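# Hang the picture frame level on the screw

## Task

Get the picture frame hanging on the screw on its own and level, resting on the screw's shank (not its head) at its balance point, while the loose display board is still standing unaided when you finish.

## Robot and tools

Robot: two arms, left_arm and right_arm, each with a two-finger gripper. The fingers point along the gripper's own +z axis and spread apart along its y axis. A gripper's reported end_effector_position is the spot between the finger pads, roughly 5 mm short of the tips.

Frame: every position and orientation is in one scene frame, in metres. Its origin sits at table-top height, halfway between the two arms' nominal bases. +z points up, +x points out over the table, and left_arm sits on the +y side. Arm names do not match image sides. Real bases are offset from nominal; a BASES line, when present, gives their calibrated spots. Reported hand poses can be off by a few centimetres, more at long reach.

The row: any command that moves the arms uses rows of exactly 16 numbers covering both arms, even if only one moves: left x, y, z, qw, qx, qy, qz, opening, then right x, y, z, qw, qx, qy, qz, opening. x, y, z is an absolute target for that gripper's end_effector_position (metres, scene frame); qw, qx, qy, qz is an absolute target orientation, w first. Opening runs from -1 (closed) to +1 (fully open, 0.070 m). To keep an arm still, resend the exact pose from the last result taken before it stopped, plus the opening you want. To hold an orientation steady, repeat your own target quaternion rather than copying a drifted reading.

execute_actions: argument actions is a list with zero or one item. An empty list just reports the state (with pictures). An act is {"rows": [...], "steps": n}: up to 15 rows, n from 5 to 15 control steps of 1/30 s (default 15); one row per step, the final row repeating. It is refused, sending nothing, if a target lies more than 0.6 m from that arm's last reported position along any gripper axis. A wait is {"steps": n} with n up to 300, counted from the previous result, so your thinking time uses it up. Optional cameras: a list of names, ["all"], or [] for none. An act's result is taken 5 steps before it ends; those steps run on afterward.

move: target is one 16-number row or a list of up to 15 rows (absolute poses, no 0.6 m limit). speed is a path top speed in m/s, 0.002 to 0.5 (default 0.25), rotation capped at twice that in rad/s; one value or one per target. blend (metres) rounds corners between listed targets; 0 stops at each. blocking=false returns about 0.5 s after starting. Paths are straight, finish together, take at least 0.5 s and are cut off at 10 s. They do not avoid obstacles or the other arm. Grippers lag and can overshoot speed, worst with a nearly straight arm. Openings in the first row are sent at the start; openings in later rows are applied after stopping at that row. The result adds a move: line: done (within 3 mm and 2 degrees), off_target, moving, held or fault, plus limits=paced (pose clipped) or limits=held (steps withheld). Done does not mean no contact.

wait: seconds, 0 to 10; a running move continues and the wait ends early when it finishes. stop: brakes a running move; fingers keep moving. zoom_image: camera (cam_head_left, cam_head_right, cam_left_wrist, cam_right_wrist) and region [x0, y0, x1, y1] in image pixels, origin top-left, at most 504 by 504, from that camera's latest picture. finished_scene: scene, the current scene's number; this is final, so only call it once the frame hangs level unaided and the board stands.

Control details: each step the commanded pose is clipped to within 70 mm and 16 degrees of the measured pose; joints follow by damped inverse kinematics, favouring position. A far target may need several acts. Hand target in a result shows where the controller is currently driving. Avoid paths passing near an arm's own base or with the wrist near the first joint's axis; they can flip the shoulder posture. A clearance check holds back commands bringing arms too close, but not fingers, and contact can still happen.

Gripping: grip_measured uses the opening scale; the last Joint positions value is the opening in metres. To grasp, command about 0.05 below the reading at first contact for full force (less for a lighter hold). Closing fully takes about 1.0 s. Pads give about 20 N each; items under 2 mm thick get less. Fast closes squeeze harder.

Limits and faults: contact torque at a joint's limit (waist, shoulder, elbow 21.6 N m; forearm roll, wrist pitch, wrist roll 7.52 N m) halts that arm for 10 s; wrist motors only produce about 4 N m, so heavy loads can make them yield. Holding loads, staying stretched or pushing at unreachable poses heats motors: MOTOR HOT appears at 65 °C, and at 80 °C the arm and gripper let go and drop (OVER-TEMPERATURE FAULT, 30 to 60 s or longer). Joint ranges (rad): waist -2.618 to 2.618, shoulder 0.000 to 3.140, elbow -2.967 to 0.000 (straight at -2.831), forearm roll -1.745 to 1.745, wrist pitch -1.220 to 1.220, wrist roll -2.094 to 2.094. Joint torque readings include arm weight, are offset and noisy; positive means toward larger joint values.

Cameras: all four images are 896x504; the given calibration (intrinsics and T_world_to_cam) is approximate, wrist cameras follow their arm's joints.

Avoid: dropping the frame, releasing it while it still moves, fast impacts, hard presses, arms colliding with each other, knocking the loose board over, and anything leaving the table. Occasional outside tugs or pushes may disturb held or loose items.

Each tool is called after ">>>" by a JSON object that holds its "name" and its "arguments".

## Session

>>> {"name": "execute_actions", "arguments": {"actions": [], "cameras": ["all"]}}

Scene clock: 0.00 s of 4500.00 s.
left_arm: end_effector_position=(+0.3510, +0.5999, +0.2155) grip_measured=+0.59 end_effector_quat_wxyz=(+0.247, -0.380, +0.744, +0.491) | right_arm: end_effector_position=(+0.3748, -0.3621, +0.2306) grip_measured=+0.98 end_effector_quat_wxyz=(+0.266, -0.127, +0.954, +0.046)
Joint positions: left_arm=[0.435 2.012 -1.399 1.391 1.016 -1.325 0.056] | right_arm=[-0.326 1.505 -1.187 0.405 0.93 -0.792 0.069]
Joint torques (N m): no reading
Motor temperatures (°C): left_arm=[31 31 32 33 36 30] | right_arm=[30 30 33 35 39 32]
Hand target: left_arm +0.3510, +0.5999, +0.2155; +0.247, -0.380, +0.744, +0.491 | right_arm +0.3748, -0.3621, +0.2306; +0.266, -0.127, +0.954, +0.046

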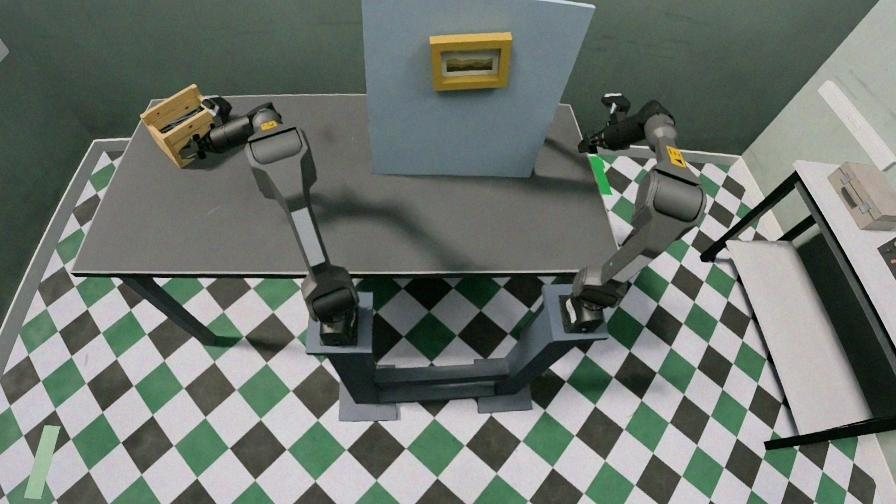

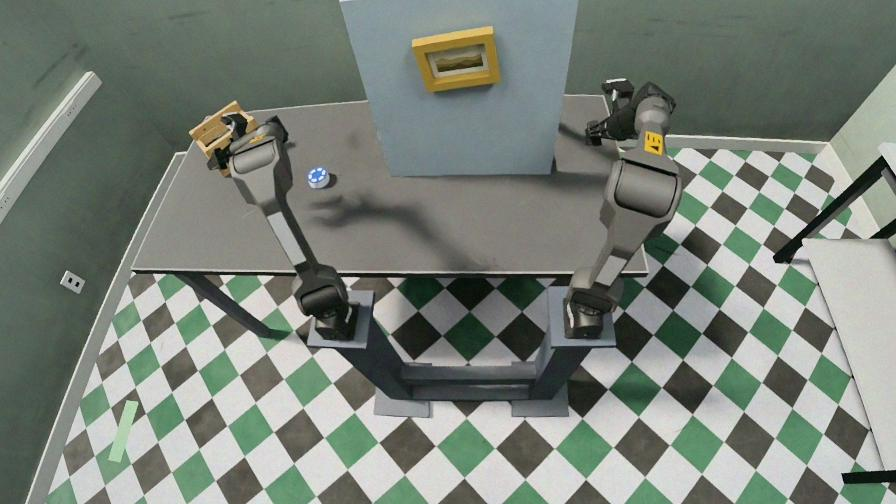

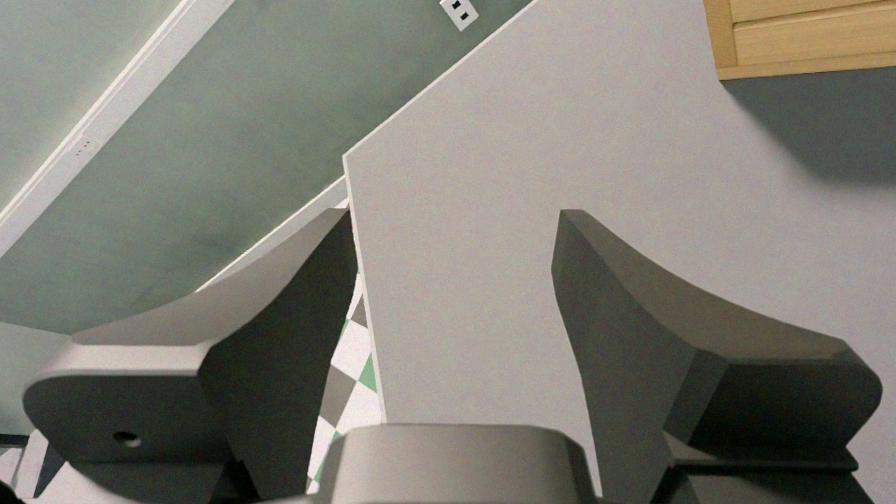

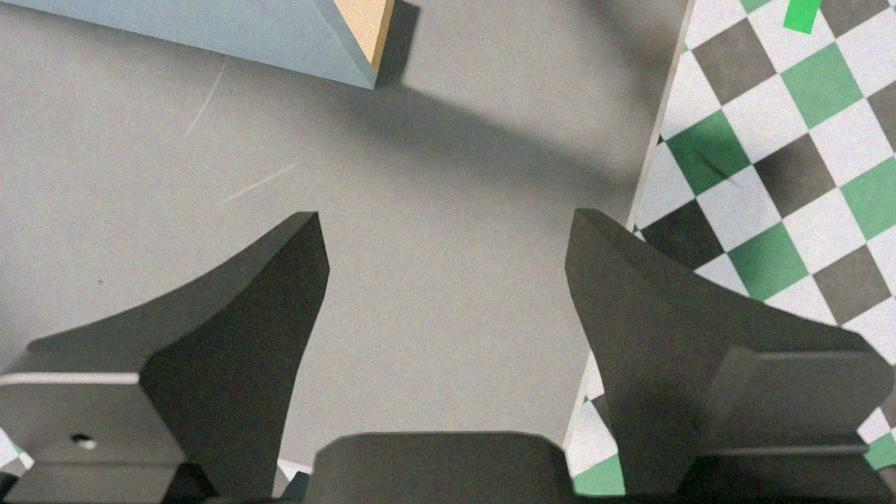

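>>> {"name": "zoom_image", "arguments": {"camera": "cam_head_left", "region": [350, 0, 610, 190]}}

>>> {"name": "zoom_image", "arguments": {"camera": "cam_head_right", "region": [330, 0, 590, 190]}}

>>> {"name": "zoom_image", "arguments": {"camera": "cam_head_left", "region": [420, 25, 520, 100]}}

>>> {"name": "zoom_image", "arguments": {"camera": "cam_head_right", "region": [405, 20, 505, 95]}}

Scaled by 1.938 from the camera's 896x504 image, which has a finer 1280x720 frame.

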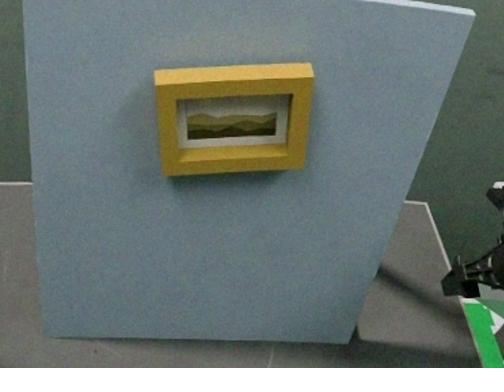

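Scaled by 1.938 from the camera's 896x504 image, which has a finer 1280x720 frame.

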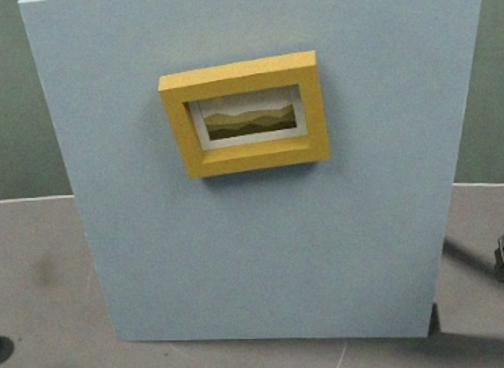

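Scaled by 5.040 from the camera's 896x504 image, which has a finer 1280x720 frame.

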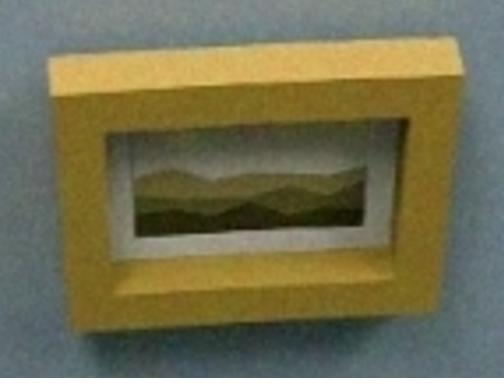

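Scaled by 5.040 from the camera's 896x504 image, which has a finer 1280x720 frame.

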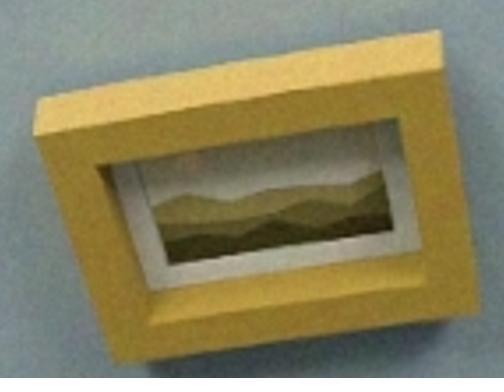

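>>> {"name": "move", "arguments": {"target": [0.3510, 0.5999, 0.2155, 0.247, -0.380, 0.744, 0.491, 0.59, 0.35, -0.21, 0.43, 0.7912, -0.1484, 0.554, 0.212, 0.6], "speed": 0.25}}

Scene clock: 19.80 s of 4500.00 s.
left_arm: end_effector_position=(+0.3508, +0.6000, +0.2155) grip_measured=+0.59 end_effector_quat_wxyz=(+0.247, -0.380, +0.744, +0.491) | right_arm: end_effector_position=(+0.3500, -0.2103, +0.4309) grip_measured=+0.60 end_effector_quat_wxyz=(+0.686, -0.207, +0.667, +0.203)
Joint positions: left_arm=[0.435 2.013 -1.399 1.391 1.018 -1.325 0.056] | right_arm=[-0.164 1.095 -0.862 1.751 0.791 -1.814 0.056]
Joint torques (N m): left_arm=[-0.68 -7.55 -3.18 0.52 0.5 -0.11] | right_arm=[0.45 -3.08 -3.64 0.74 0.07 0.07]
Motor temperatures (°C): left_arm=[31 32 33 33 36 30] | right_arm=[30 31 34 35 39 32]
Hand target: left_arm +0.3510, +0.5999, +0.2155; +0.247, -0.380, +0.744, +0.491 | right_arm +0.3499, -0.2101, +0.4303; +0.686, -0.207, +0.668, +0.203
Off the commanded pose: left_arm 0.000 m, 0 deg | right_arm 0.001 m, 19 deg; orientation clipped.
joint sent to its limit (right arm) — joint 4 (forearm roll), upper limit.
Kept back: nothing.
move: off_target (right_arm); limits=paced
camera_calibration:
cam_left_wrist: T_world_to_cam=[[0.800828, -0.211141, -0.560441, -0.0299425], [-0.482033, -0.782587, -0.393956, 0.724194], [-0.355414, 0.585642, -0.728494, 0.0520087], [0, 0, 0, 1]] pos_world=[0.391549, 0.529965, 0.306408]
cam_right_wrist: T_world_to_cam=[[0.546723, -0.836916, -0.0257965, -0.35555], [-0.506585, -0.306087, -0.806029, 0.453949], [0.666682, 0.453742, -0.591314, 0.235204], [0, 0, 0, 1]] pos_world=[0.267545, -0.26534, 0.495804]

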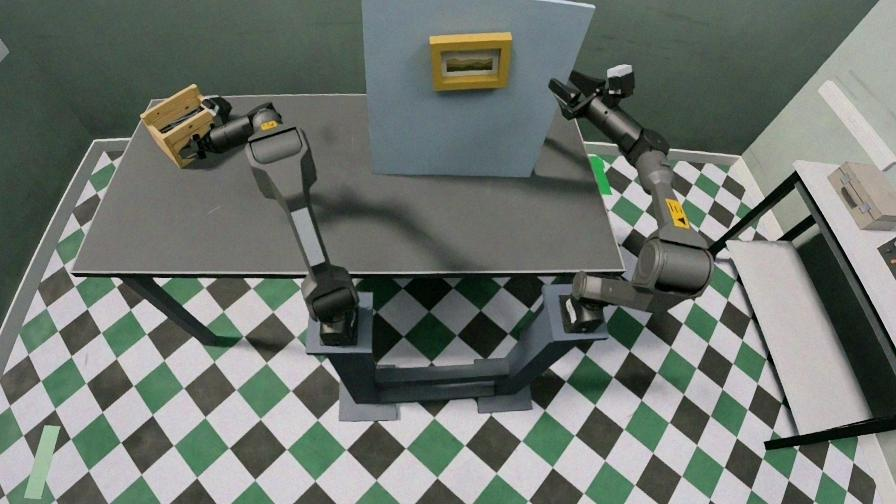

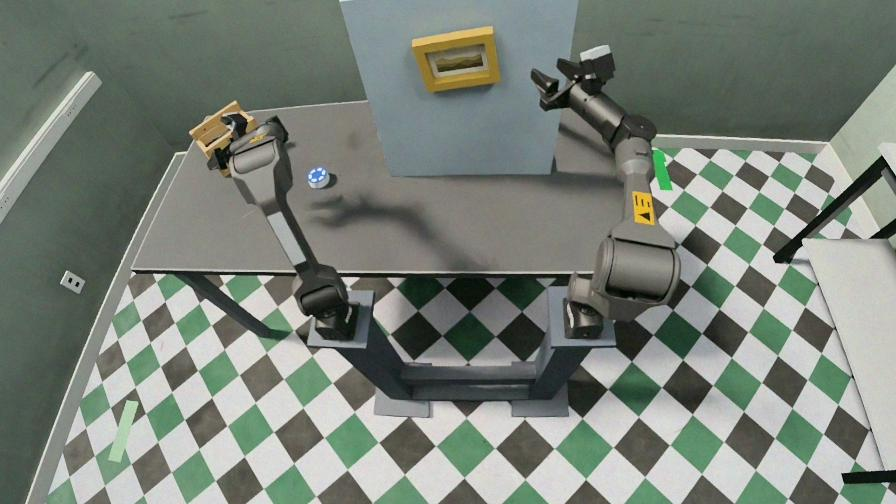

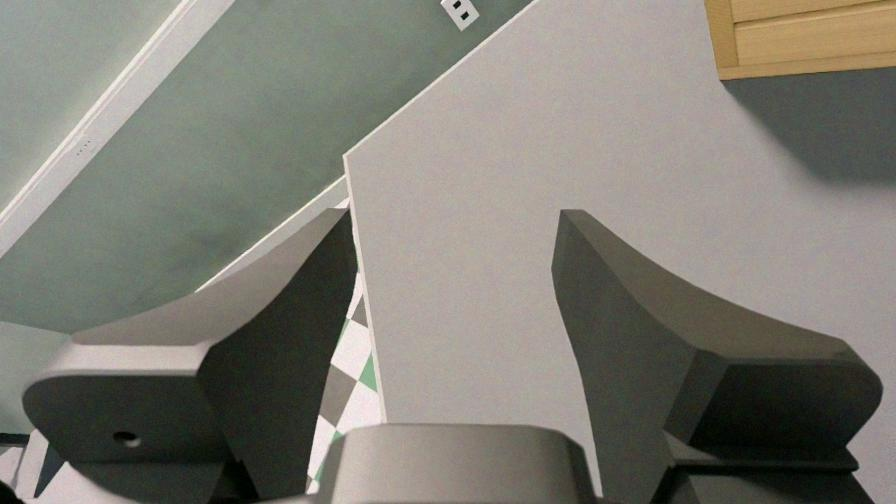

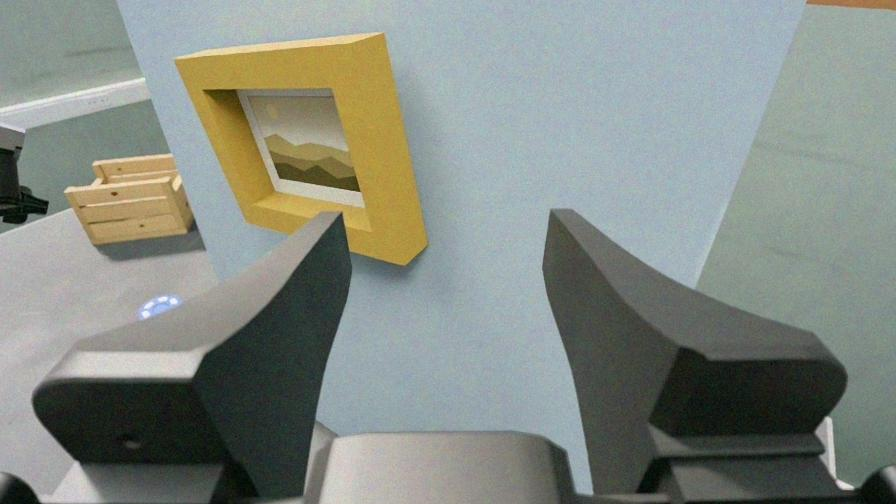

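>>> {"name": "zoom_image", "arguments": {"camera": "cam_right_wrist", "region": [150, 10, 470, 290]}}

Scaled by 1.575 from the camera's 896x504 image, which has a finer 1280x720 frame.

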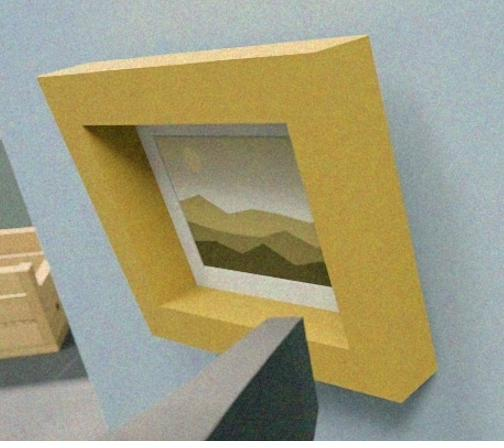

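>>> {"name": "zoom_image", "arguments": {"camera": "cam_right_wrist", "region": [320, 20, 440, 100]}}

>>> {"name": "zoom_image", "arguments": {"camera": "cam_right_wrist", "region": [340, 200, 460, 280]}}

>>> {"name": "zoom_image", "arguments": {"camera": "cam_right_wrist", "region": [165, 40, 285, 120]}}

>>> {"name": "zoom_image", "arguments": {"camera": "cam_right_wrist", "region": [220, 170, 340, 250]}}

Scaled by 4.200 from the camera's 896x504 image, which has a finer 1280x720 frame.

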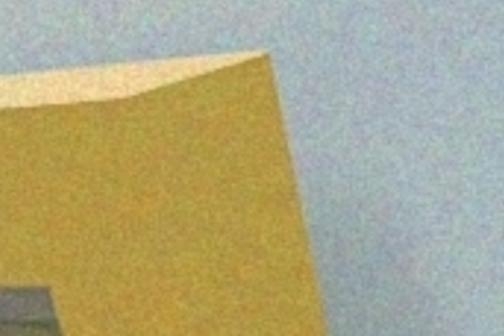

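Scaled by 4.200 from the camera's 896x504 image, which has a finer 1280x720 frame.

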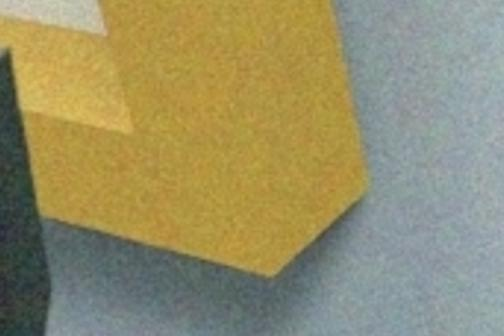

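Scaled by 4.200 from the camera's 896x504 image, which has a finer 1280x720 frame.

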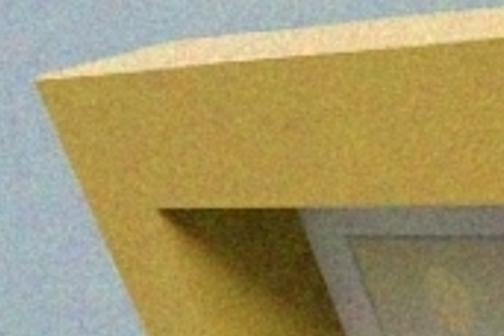

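Scaled by 4.200 from the camera's 896x504 image, which has a finer 1280x720 frame.

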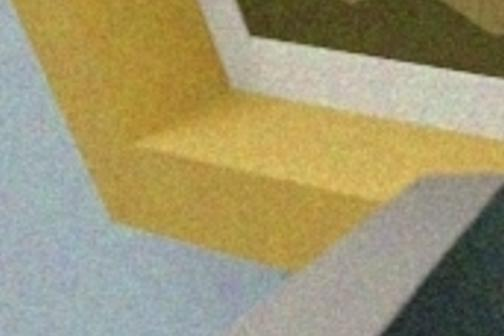

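>>> {"name": "move", "arguments": {"target": [0.3510, 0.5999, 0.2155, 0.247, -0.380, 0.744, 0.491, 0.59, 0.345, -0.057, 0.439, 0.4616, 0.3970, 0.6015, 0.5174, 0.3], "speed": 0.2}}

Scene clock: 30.10 s of 4500.00 s.
left_arm: end_effector_position=(+0.3508, +0.6000, +0.2155) grip_measured=+0.59 end_effector_quat_wxyz=(+0.247, -0.380, +0.744, +0.491) | right_arm: end_effector_position=(+0.3450, -0.0567, +0.4391) grip_measured=+0.30 end_effector_quat_wxyz=(+0.461, +0.397, +0.601, +0.518)
Joint positions: left_arm=[0.435 2.013 -1.399 1.391 1.018 -1.325 0.056] | right_arm=[1.037 1.34 -1.135 1.502 -0.756 -0.013 0.046]
Joint torques (N m): left_arm=[-0.71 -7.68 -3.12 0.59 0.42 -0.06] | right_arm=[-0.49 -4.52 -3.83 -1 -0.03 -0.21]
Motor temperatures (°C): left_arm=[31 33 33 33 36 30] | right_arm=[30 31 34 35 39 32]
Hand target: left_arm +0.3510, +0.5999, +0.2155; +0.247, -0.380, +0.744, +0.491 | right_arm +0.3450, -0.0570, +0.4390; +0.462, +0.397, +0.601, +0.517
Off the commanded pose: left_arm 0.000 m, 0 deg | right_arm 0.000 m, 0 deg.
Kept back: nothing.
move: done
camera_calibration:
cam_left_wrist: T_world_to_cam=[[0.800828, -0.211141, -0.560441, -0.0299425], [-0.482033, -0.782587, -0.393956, 0.724194], [-0.355414, 0.585642, -0.728494, 0.0520087], [0, 0, 0, 1]] pos_world=[0.391549, 0.529965, 0.306408]
cam_right_wrist: T_world_to_cam=[[-0.0197916, -0.113541, -0.993336, 0.437255], [-0.794191, 0.60532, -0.0533658, 0.325464], [0.607346, 0.787843, -0.102153, -0.00165119], [0, 0, 0, 1]] pos_world=[0.268137, -0.146063, 0.451541]

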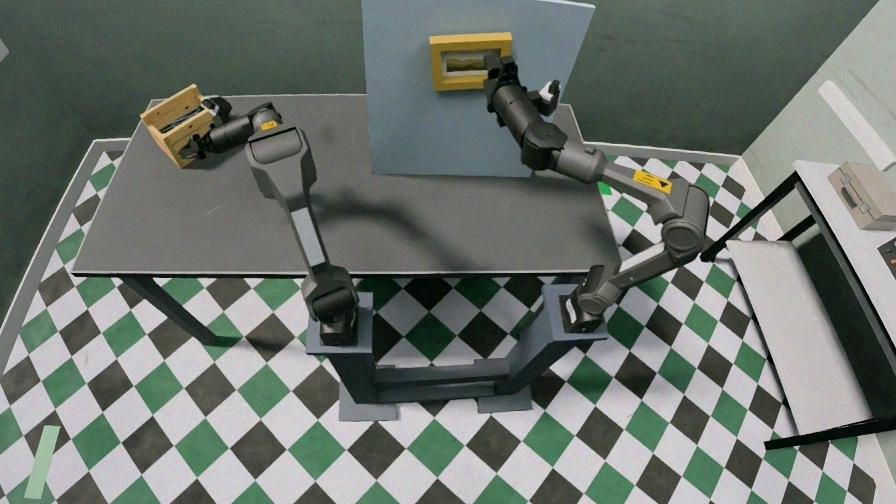

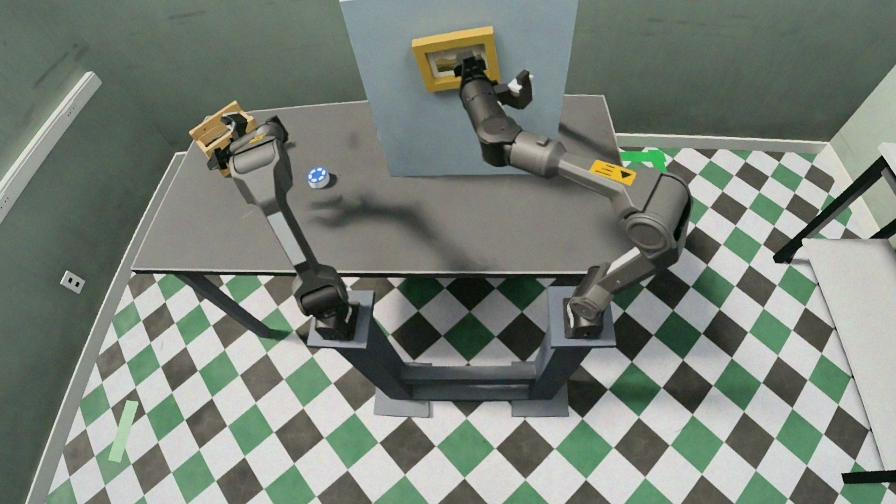

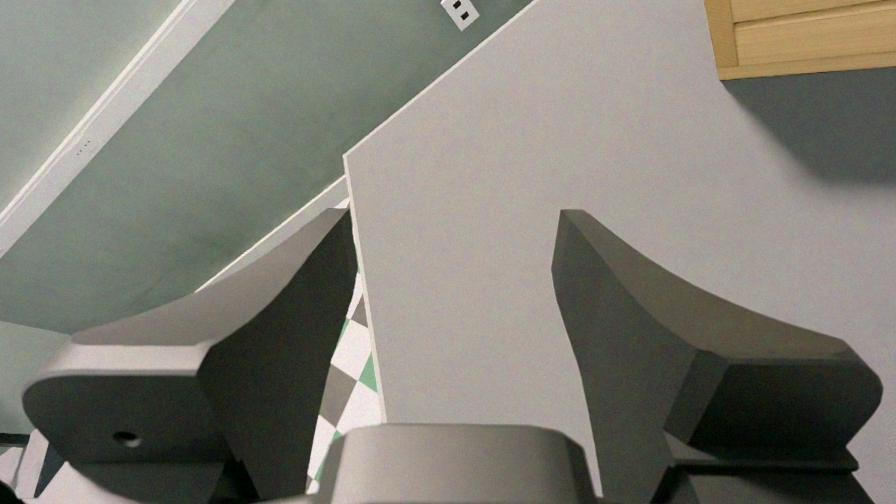

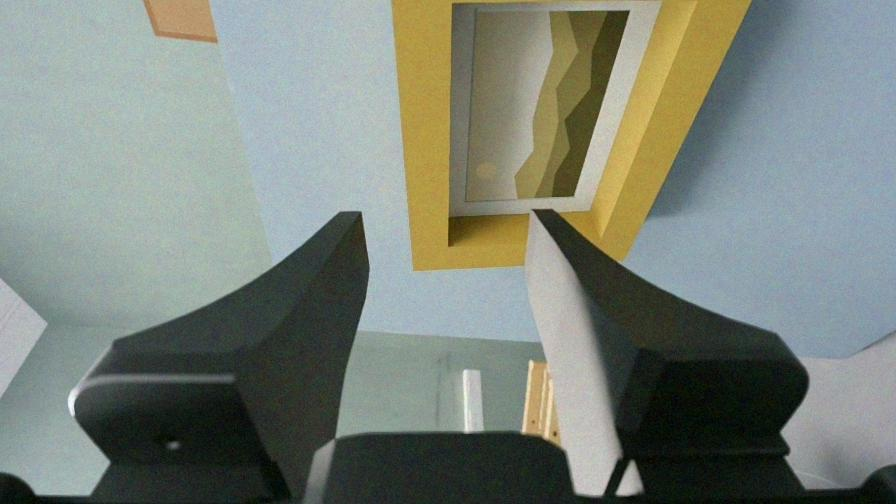

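>>> {"name": "move", "arguments": {"target": [[0.3510, 0.5999, 0.2155, 0.247, -0.380, 0.744, 0.491, 0.59, 0.345, -0.0558, 0.445, 0.4616, 0.3970, 0.6015, 0.5174, 0.3],[0.3510, 0.5999, 0.2155, 0.247, -0.380, 0.744, 0.491, 0.59, 0.3885, -0.0443, 0.4433, 0.4616, 0.3970, 0.6015, 0.5174, 0.3]], "speed": 0.1, "blend": 0.005, "cameras": ["cam_right_wrist", "cam_head_left"]}}

Scene clock: 32.17 s of 4500.00 s.
left_arm: end_effector_position=(+0.3508, +0.6000, +0.2155) grip_measured=+0.59 end_effector_quat_wxyz=(+0.247, -0.380, +0.744, +0.491) | right_arm: end_effector_position=(+0.3891, -0.0441, +0.4430) grip_measured=+0.30 end_effector_quat_wxyz=(+0.462, +0.397, +0.602, +0.517)
Joint positions: left_arm=[0.435 2.013 -1.399 1.391 1.018 -1.325 0.056] | right_arm=[0.919 1.466 -1.272 1.493 -0.638 -0.02 0.046]
Joint torques (N m): left_arm=[-0.56 -7.94 -2.95 0.61 0.38 -0.04] | right_arm=[0.7 -6.06 -3.89 -0.77 -0.25 0.07]
Motor temperatures (°C): left_arm=[31 33 33 33 36 30] | right_arm=[30 31 34 35 39 32]
Hand target: left_arm +0.3510, +0.5999, +0.2155; +0.247, -0.380, +0.744, +0.491 | right_arm +0.3885, -0.0443, +0.4433; +0.462, +0.397, +0.601, +0.517
Off the commanded pose: left_arm 0.000 m, 0 deg | right_arm 0.001 m, 0 deg.
Kept back: nothing.
move: done; blend cut to 0.0031 m at target 1
camera_calibration:
cam_right_wrist: T_world_to_cam=[[-0.0197518, -0.11611, -0.99304, 0.443144], [-0.79426, 0.605088, -0.054951, 0.353756], [0.607257, 0.787647, -0.104173, -0.0370509], [0, 0, 0, 1]] pos_world=[0.312226, -0.133417, 0.455639]
Images, in order (width x height): cam_head_left 896x504, cam_right_wrist 896x504.

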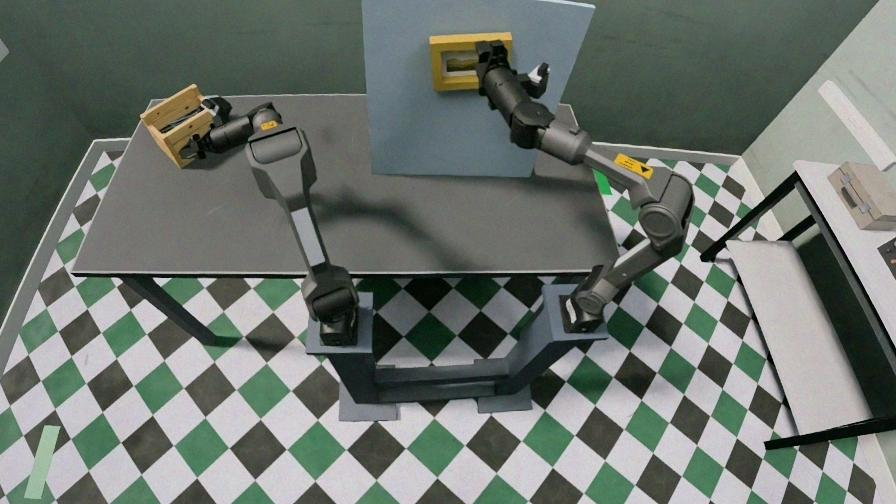

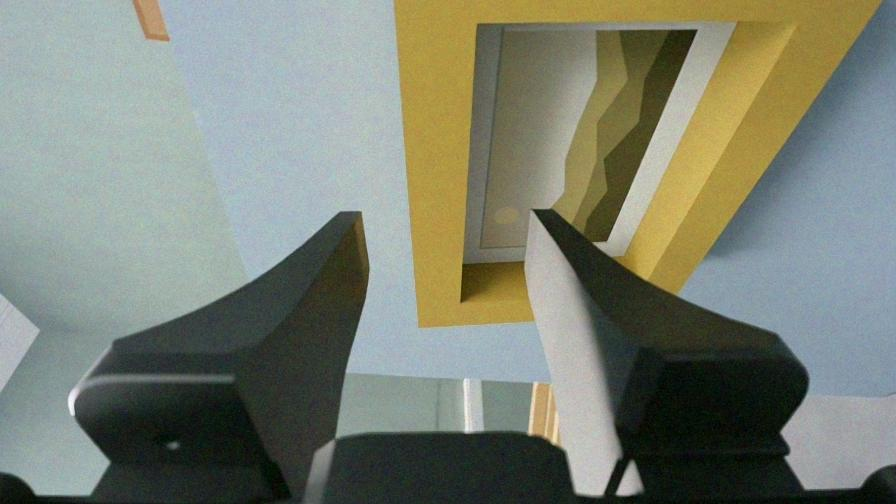

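>>> {"name": "move", "arguments": {"target": [[0.3510, 0.5999, 0.2155, 0.247, -0.380, 0.744, 0.491, 0.59, 0.3891, -0.0436, 0.4465, 0.4616, 0.3970, 0.6015, 0.5174, 0.3],[0.3510, 0.5999, 0.2155, 0.247, -0.380, 0.744, 0.491, 0.59, 0.433, -0.0320, 0.4448, 0.4616, 0.3970, 0.6015, 0.5174, 0.3]], "speed": 0.06, "blend": 0.002, "cameras": ["cam_right_wrist", "cam_head_left"]}}

Scene clock: 34.13 s of 4500.00 s.
left_arm: end_effector_position=(+0.3508, +0.6000, +0.2155) grip_measured=+0.59 end_effector_quat_wxyz=(+0.247, -0.380, +0.744, +0.491) | right_arm: end_effector_position=(+0.4334, -0.0319, +0.4447) grip_measured=+0.30 end_effector_quat_wxyz=(+0.462, +0.397, +0.601, +0.517)
Joint positions: left_arm=[0.435 2.013 -1.399 1.391 1.018 -1.325 0.056] | right_arm=[0.829 1.601 -1.429 1.505 -0.547 -0.045 0.046]
Joint torques (N m): left_arm=[-0.55 -7.76 -2.8 0.66 0.38 -0.07] | right_arm=[0.67 -7.19 -4.05 -0.64 -0.19 -0.19]
Motor temperatures (°C): left_arm=[31 33 33 33 36 30] | right_arm=[30 31 34 35 39 32]
Hand target: left_arm +0.3510, +0.5999, +0.2155; +0.247, -0.380, +0.744, +0.491 | right_arm +0.4330, -0.0320, +0.4448; +0.462, +0.397, +0.601, +0.517
Off the commanded pose: left_arm 0.000 m, 0 deg | right_arm 0.000 m, 0 deg.
Kept back: nothing.
move: done; blend cut to 0.0017 m at target 1
camera_calibration:
cam_right_wrist: T_world_to_cam=[[-0.0193442, -0.114929, -0.993185, 0.447078], [-0.794161, 0.605252, -0.0545703, 0.381468], [0.607399, 0.787694, -0.10298, -0.0739778], [0, 0, 0, 1]] pos_world=[0.35653, -0.12123, 0.45723]
Images, in order (width x height): cam_head_left 896x504, cam_right_wrist 896x504.

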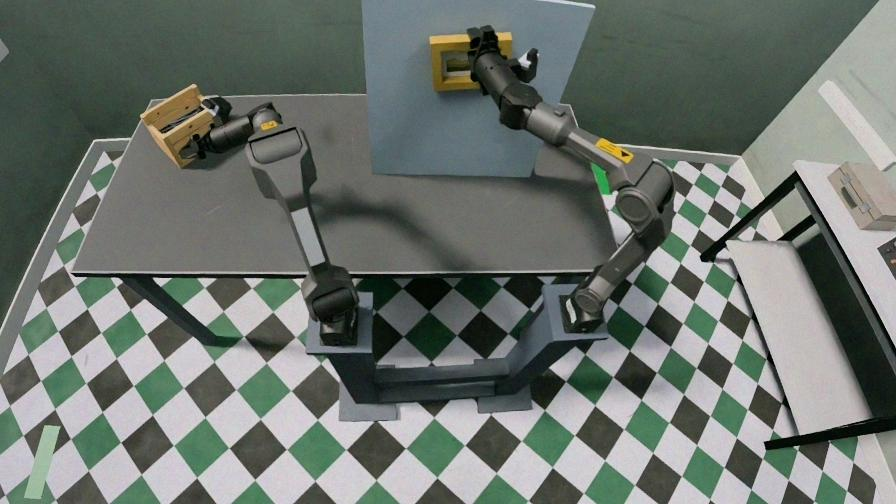

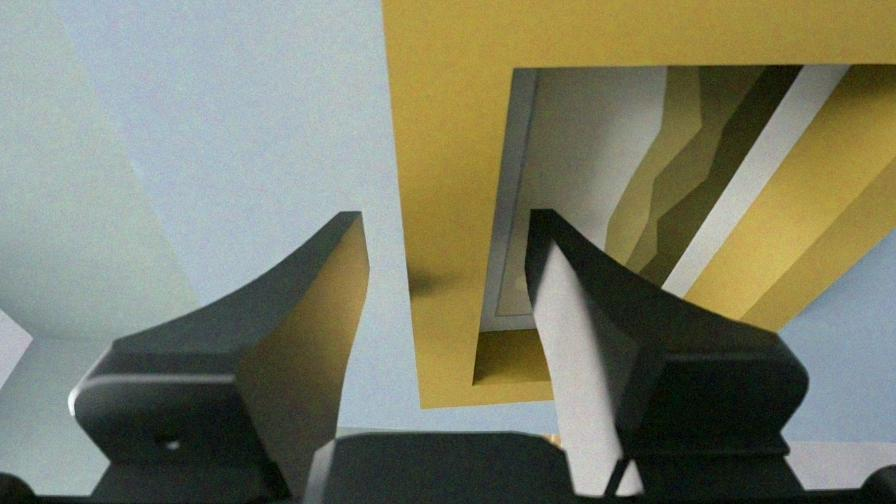

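>>> {"name": "move", "arguments": {"target": [0.3510, 0.5999, 0.2155, 0.247, -0.380, 0.744, 0.491, 0.59, 0.4330, -0.0320, 0.4448, 0.4616, 0.3970, 0.6015, 0.5174, -0.33], "speed": 0.05, "cameras": ["cam_right_wrist"]}}

Scene clock: 35.13 s of 4500.00 s.
left_arm: end_effector_position=(+0.3508, +0.6000, +0.2155) grip_measured=+0.59 end_effector_quat_wxyz=(+0.247, -0.380, +0.744, +0.491) | right_arm: end_effector_position=(+0.4332, -0.0321, +0.4448) grip_measured=-0.33 end_effector_quat_wxyz=(+0.462, +0.397, +0.601, +0.517)
Joint positions: left_arm=[0.435 2.013 -1.399 1.391 1.018 -1.325 0.056] | right_arm=[0.829 1.601 -1.428 1.505 -0.547 -0.045 0.023]
Joint torques (N m): left_arm=[-0.57 -7.8 -2.95 0.66 0.34 -0.03] | right_arm=[0.73 -7.27 -3.76 -0.64 -0.23 -0.21]
Motor temperatures (°C): left_arm=[31 33 33 33 36 30] | right_arm=[30 31 34 35 39 32]
Hand target: left_arm +0.3510, +0.5999, +0.2155; +0.247, -0.380, +0.744, +0.491 | right_arm +0.4330, -0.0320, +0.4448; +0.462, +0.397, +0.601, +0.517
Off the commanded pose: left_arm 0.000 m, 0 deg | right_arm 0.000 m, 0 deg.
Kept back: nothing.
move: done
camera_calibration:
cam_right_wrist: T_world_to_cam=[[-0.0193322, -0.114916, -0.993187, 0.447099], [-0.79416, 0.605253, -0.0545723, 0.381443], [0.607401, 0.787695, -0.102963, -0.0737336], [0, 0, 0, 1]] pos_world=[0.356356, -0.121411, 0.457278]
Images, in order (width x height): cam_right_wrist 896x504.

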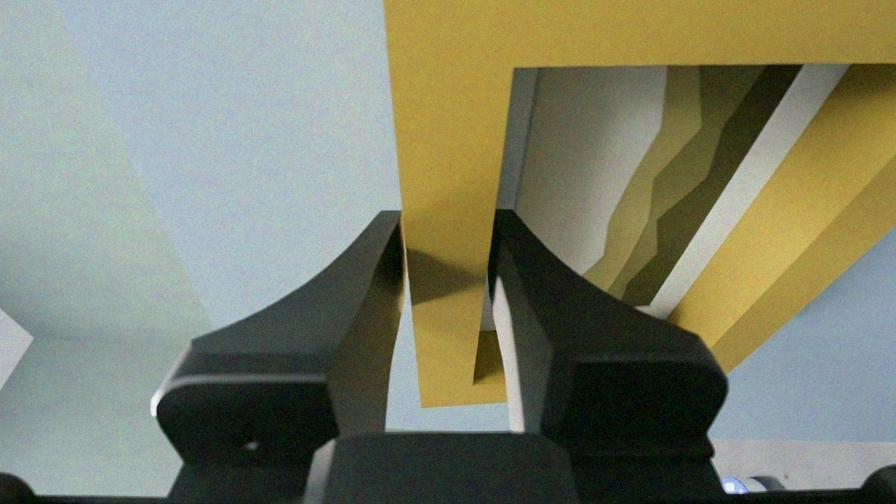

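>>> {"name": "execute_actions", "arguments": {"actions": [{"rows": [[0.3510, 0.5999, 0.2155, 0.247, -0.380, 0.744, 0.491, 0.59, 0.4330, -0.0320, 0.4448, 0.4616, 0.3970, 0.6015, 0.5174, -0.35],[0.3510, 0.5999, 0.2155, 0.247, -0.380, 0.744, 0.491, 0.59, 0.4330, -0.0320, 0.4448, 0.4616, 0.3970, 0.6015, 0.5174, -0.36],[0.3510, 0.5999, 0.2155, 0.247, -0.380, 0.744, 0.491, 0.59, 0.4330, -0.0320, 0.4448, 0.4616, 0.3970, 0.6015, 0.5174, -0.37],[0.3510, 0.5999, 0.2155, 0.247, -0.380, 0.744, 0.491, 0.59, 0.4330, -0.0320, 0.4448, 0.4616, 0.3970, 0.6015, 0.5174, -0.38],[0.3510, 0.5999, 0.2155, 0.247, -0.380, 0.744, 0.491, 0.59, 0.4330, -0.0320, 0.4448, 0.4616, 0.3970, 0.6015, 0.5174, -0.39],[0.3510, 0.5999, 0.2155, 0.247, -0.380, 0.744, 0.491, 0.59, 0.4330, -0.0320, 0.4448, 0.4616, 0.3970, 0.6015, 0.5174, -0.40]], "steps": 15}]}}

>>> {"name": "wait", "arguments": {"seconds": 0.3, "cameras": ["cam_right_wrist"]}}

Scene clock: 36.03 s of 4500.00 s.
left_arm: end_effector_position=(+0.3508, +0.6000, +0.2155) grip_measured=+0.59 end_effector_quat_wxyz=(+0.247, -0.380, +0.744, +0.491) | right_arm: end_effector_position=(+0.4332, -0.0321, +0.4448) grip_measured=-0.40 end_effector_quat_wxyz=(+0.462, +0.397, +0.601, +0.517)
Joint positions: left_arm=[0.435 2.013 -1.399 1.391 1.018 -1.325 0.056] | right_arm=[0.829 1.601 -1.428 1.505 -0.547 -0.045 0.021]
Joint torques (N m): left_arm=[-0.63 -7.73 -2.89 0.65 0.35 -0.04] | right_arm=[0.61 -6.94 -3.78 -0.64 -0.21 -0.2]
Motor temperatures (°C): left_arm=[31 33 33 33 36 30] | right_arm=[30 31 34 35 39 32]
Steps of this call (1-17: nothing new was sent; 18-27: this action's first 10). Readings (end_effector_position of left_arm | right_arm):
18: (+0.3508, +0.6000, +0.2155) | (+0.4332, -0.0321, +0.4448)
19: (+0.3508, +0.6000, +0.2155) | (+0.4332, -0.0321, +0.4448)
21: (+0.3508, +0.6000, +0.2155) | (+0.4332, -0.0321, +0.4448)
25: (+0.3508, +0.6000, +0.2155) | (+0.4332, -0.0321, +0.4448)
27: the state above

Scene clock: 36.50 s of 4500.00 s.
left_arm: end_effector_position=(+0.3508, +0.6000, +0.2155) grip_measured=+0.59 end_effector_quat_wxyz=(+0.247, -0.380, +0.744, +0.491) | right_arm: end_effector_position=(+0.4332, -0.0321, +0.4448) grip_measured=-0.40 end_effector_quat_wxyz=(+0.462, +0.397, +0.601, +0.517)
Joint positions: left_arm=[0.435 2.013 -1.399 1.391 1.018 -1.325 0.056] | right_arm=[0.829 1.601 -1.428 1.505 -0.547 -0.045 0.021]
Joint torques (N m): left_arm=[-0.64 -7.8 -2.9 0.66 0.33 -0.01] | right_arm=[0.56 -6.53 -3.77 -0.63 -0.22 -0.2]
Motor temperatures (°C): left_arm=[31 33 33 33 36 30] | right_arm=[30 31 34 35 39 32]
Hand target: left_arm +0.3510, +0.5999, +0.2155; +0.247, -0.380, +0.744, +0.491 | right_arm +0.4330, -0.0320, +0.4448; +0.462, +0.397, +0.601, +0.517
Off the commanded pose: left_arm 0.000 m, 0 deg | right_arm 0.000 m, 0 deg.
Steps of this call (1-5: your previous action's last 5; 6-14: nothing new was sent). Readings (end_effector_position of left_arm | right_arm):
1: (+0.3508, +0.6000, +0.2155) | (+0.4332, -0.0321, +0.4448)
2: (+0.3508, +0.6000, +0.2155) | (+0.4332, -0.0321, +0.4448)
4: (+0.3508, +0.6000, +0.2155) | (+0.4332, -0.0321, +0.4448)
8: (+0.3508, +0.6000, +0.2155) | (+0.4332, -0.0321, +0.4448)
14: the state above
camera_calibration:
cam_right_wrist: T_world_to_cam=[[-0.0193322, -0.114916, -0.993187, 0.447099], [-0.79416, 0.605253, -0.0545723, 0.381443], [0.607401, 0.787695, -0.102963, -0.0737336], [0, 0, 0, 1]] pos_world=[0.356356, -0.121411, 0.457278]
Images, in order (width x height): cam_right_wrist 896x504.

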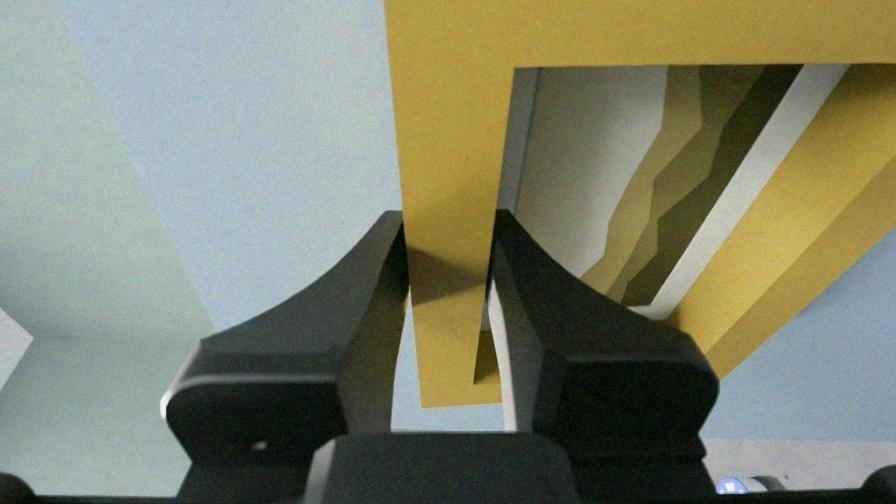

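>>> {"name": "execute_actions", "arguments": {"actions": [{"rows": [[0.3510, 0.5999, 0.2155, 0.247, -0.380, 0.744, 0.491, 0.59, 0.4330, -0.0320, 0.4448, 0.4616, 0.3970, 0.6015, 0.5174, -0.405],[0.3510, 0.5999, 0.2155, 0.247, -0.380, 0.744, 0.491, 0.59, 0.4330, -0.0320, 0.4448, 0.4616, 0.3970, 0.6015, 0.5174, -0.41],[0.3510, 0.5999, 0.2155, 0.247, -0.380, 0.744, 0.491, 0.59, 0.4330, -0.0320, 0.4448, 0.4616, 0.3970, 0.6015, 0.5174, -0.415],[0.3510, 0.5999, 0.2155, 0.247, -0.380, 0.744, 0.491, 0.59, 0.4330, -0.0320, 0.4448, 0.4616, 0.3970, 0.6015, 0.5174, -0.42],[0.3510, 0.5999, 0.2155, 0.247, -0.380, 0.744, 0.491, 0.59, 0.4330, -0.0320, 0.4448, 0.4616, 0.3970, 0.6015, 0.5174, -0.425],[0.3510, 0.5999, 0.2155, 0.247, -0.380, 0.744, 0.491, 0.59, 0.4330, -0.0320, 0.4448, 0.4616, 0.3970, 0.6015, 0.5174, -0.43],[0.3510, 0.5999, 0.2155, 0.247, -0.380, 0.744, 0.491, 0.59, 0.4330, -0.0320, 0.4448, 0.4616, 0.3970, 0.6015, 0.5174, -0.435],[0.3510, 0.5999, 0.2155, 0.247, -0.380, 0.744, 0.491, 0.59, 0.4330, -0.0320, 0.4448, 0.4616, 0.3970, 0.6015, 0.5174, -0.44],[0.3510, 0.5999, 0.2155, 0.247, -0.380, 0.744, 0.491, 0.59, 0.4330, -0.0320, 0.4448, 0.4616, 0.3970, 0.6015, 0.5174, -0.445]], "steps": 15}]}}

>>> {"name": "wait", "arguments": {"seconds": 0.3, "cameras": ["cam_right_wrist"]}}

Scene clock: 37.40 s of 4500.00 s.
left_arm: end_effector_position=(+0.3508, +0.6000, +0.2155) grip_measured=+0.59 end_effector_quat_wxyz=(+0.247, -0.380, +0.744, +0.491) | right_arm: end_effector_position=(+0.4332, -0.0321, +0.4448) grip_measured=-0.43 end_effector_quat_wxyz=(+0.462, +0.397, +0.601, +0.517)
Joint positions: left_arm=[0.435 2.013 -1.399 1.391 1.018 -1.325 0.056] | right_arm=[0.829 1.601 -1.428 1.505 -0.547 -0.045 0.02]
Joint torques (N m): left_arm=[-0.57 -7.72 -2.97 0.63 0.34 -0.03] | right_arm=[0.23 -5.57 -3.77 -0.32 -0.2 -0.16]
Motor temperatures (°C): left_arm=[31 33 33 33 36 30] | right_arm=[30 31 34 35 39 32]
Steps of this call (1-17: nothing new was sent; 18-27: this action's first 10). Readings (end_effector_position of left_arm | right_arm):
18: (+0.3508, +0.6000, +0.2155) | (+0.4332, -0.0321, +0.4448)
19: (+0.3508, +0.6000, +0.2155) | (+0.4332, -0.0321, +0.4448)
21: (+0.3508, +0.6000, +0.2155) | (+0.4332, -0.0321, +0.4448)
25: (+0.3508, +0.6000, +0.2155) | (+0.4332, -0.0321, +0.4448)
27: the state above

Scene clock: 37.87 s of 4500.00 s.
left_arm: end_effector_position=(+0.3508, +0.6000, +0.2155) grip_measured=+0.59 end_effector_quat_wxyz=(+0.247, -0.380, +0.744, +0.491) | right_arm: end_effector_position=(+0.4332, -0.0321, +0.4448) grip_measured=-0.43 end_effector_quat_wxyz=(+0.462, +0.397, +0.601, +0.517)
Joint positions: left_arm=[0.435 2.013 -1.399 1.391 1.018 -1.325 0.056] | right_arm=[0.829 1.601 -1.428 1.505 -0.547 -0.045 0.02]
Joint torques (N m): left_arm=[-0.45 -7.78 -2.95 0.66 0.31 -0.04] | right_arm=[0.01 -4.98 -3.77 -0.1 -0.21 -0.08]
Motor temperatures (°C): left_arm=[31 33 33 33 36 30] | right_arm=[30 31 34 35 39 32]
Hand target: left_arm +0.3510, +0.5999, +0.2155; +0.247, -0.380, +0.744, +0.491 | right_arm +0.4330, -0.0320, +0.4448; +0.462, +0.397, +0.601, +0.517
Off the commanded pose: left_arm 0.000 m, 0 deg | right_arm 0.000 m, 0 deg.
Steps of this call (1-5: your previous action's last 5; 6-14: nothing new was sent). Readings (end_effector_position of left_arm | right_arm):
1: (+0.3508, +0.6000, +0.2155) | (+0.4332, -0.0321, +0.4448)
2: (+0.3508, +0.6000, +0.2155) | (+0.4332, -0.0321, +0.4448)
4: (+0.3508, +0.6000, +0.2155) | (+0.4332, -0.0321, +0.4448)
8: (+0.3508, +0.6000, +0.2155) | (+0.4332, -0.0321, +0.4448)
14: the state above
camera_calibration:
cam_right_wrist: T_world_to_cam=[[-0.0193322, -0.114916, -0.993187, 0.447099], [-0.79416, 0.605253, -0.0545723, 0.381443], [0.607401, 0.787695, -0.102963, -0.0737336], [0, 0, 0, 1]] pos_world=[0.356356, -0.121411, 0.457278]
Images, in order (width x height): cam_right_wrist 896x504.

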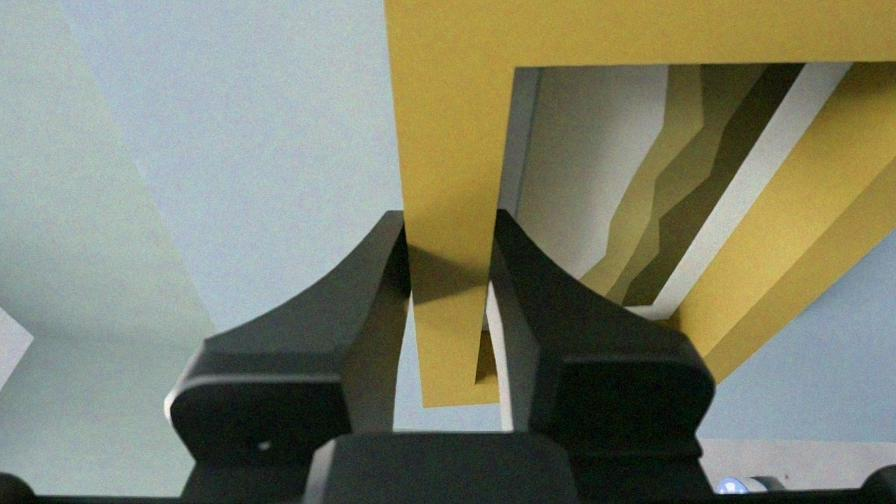

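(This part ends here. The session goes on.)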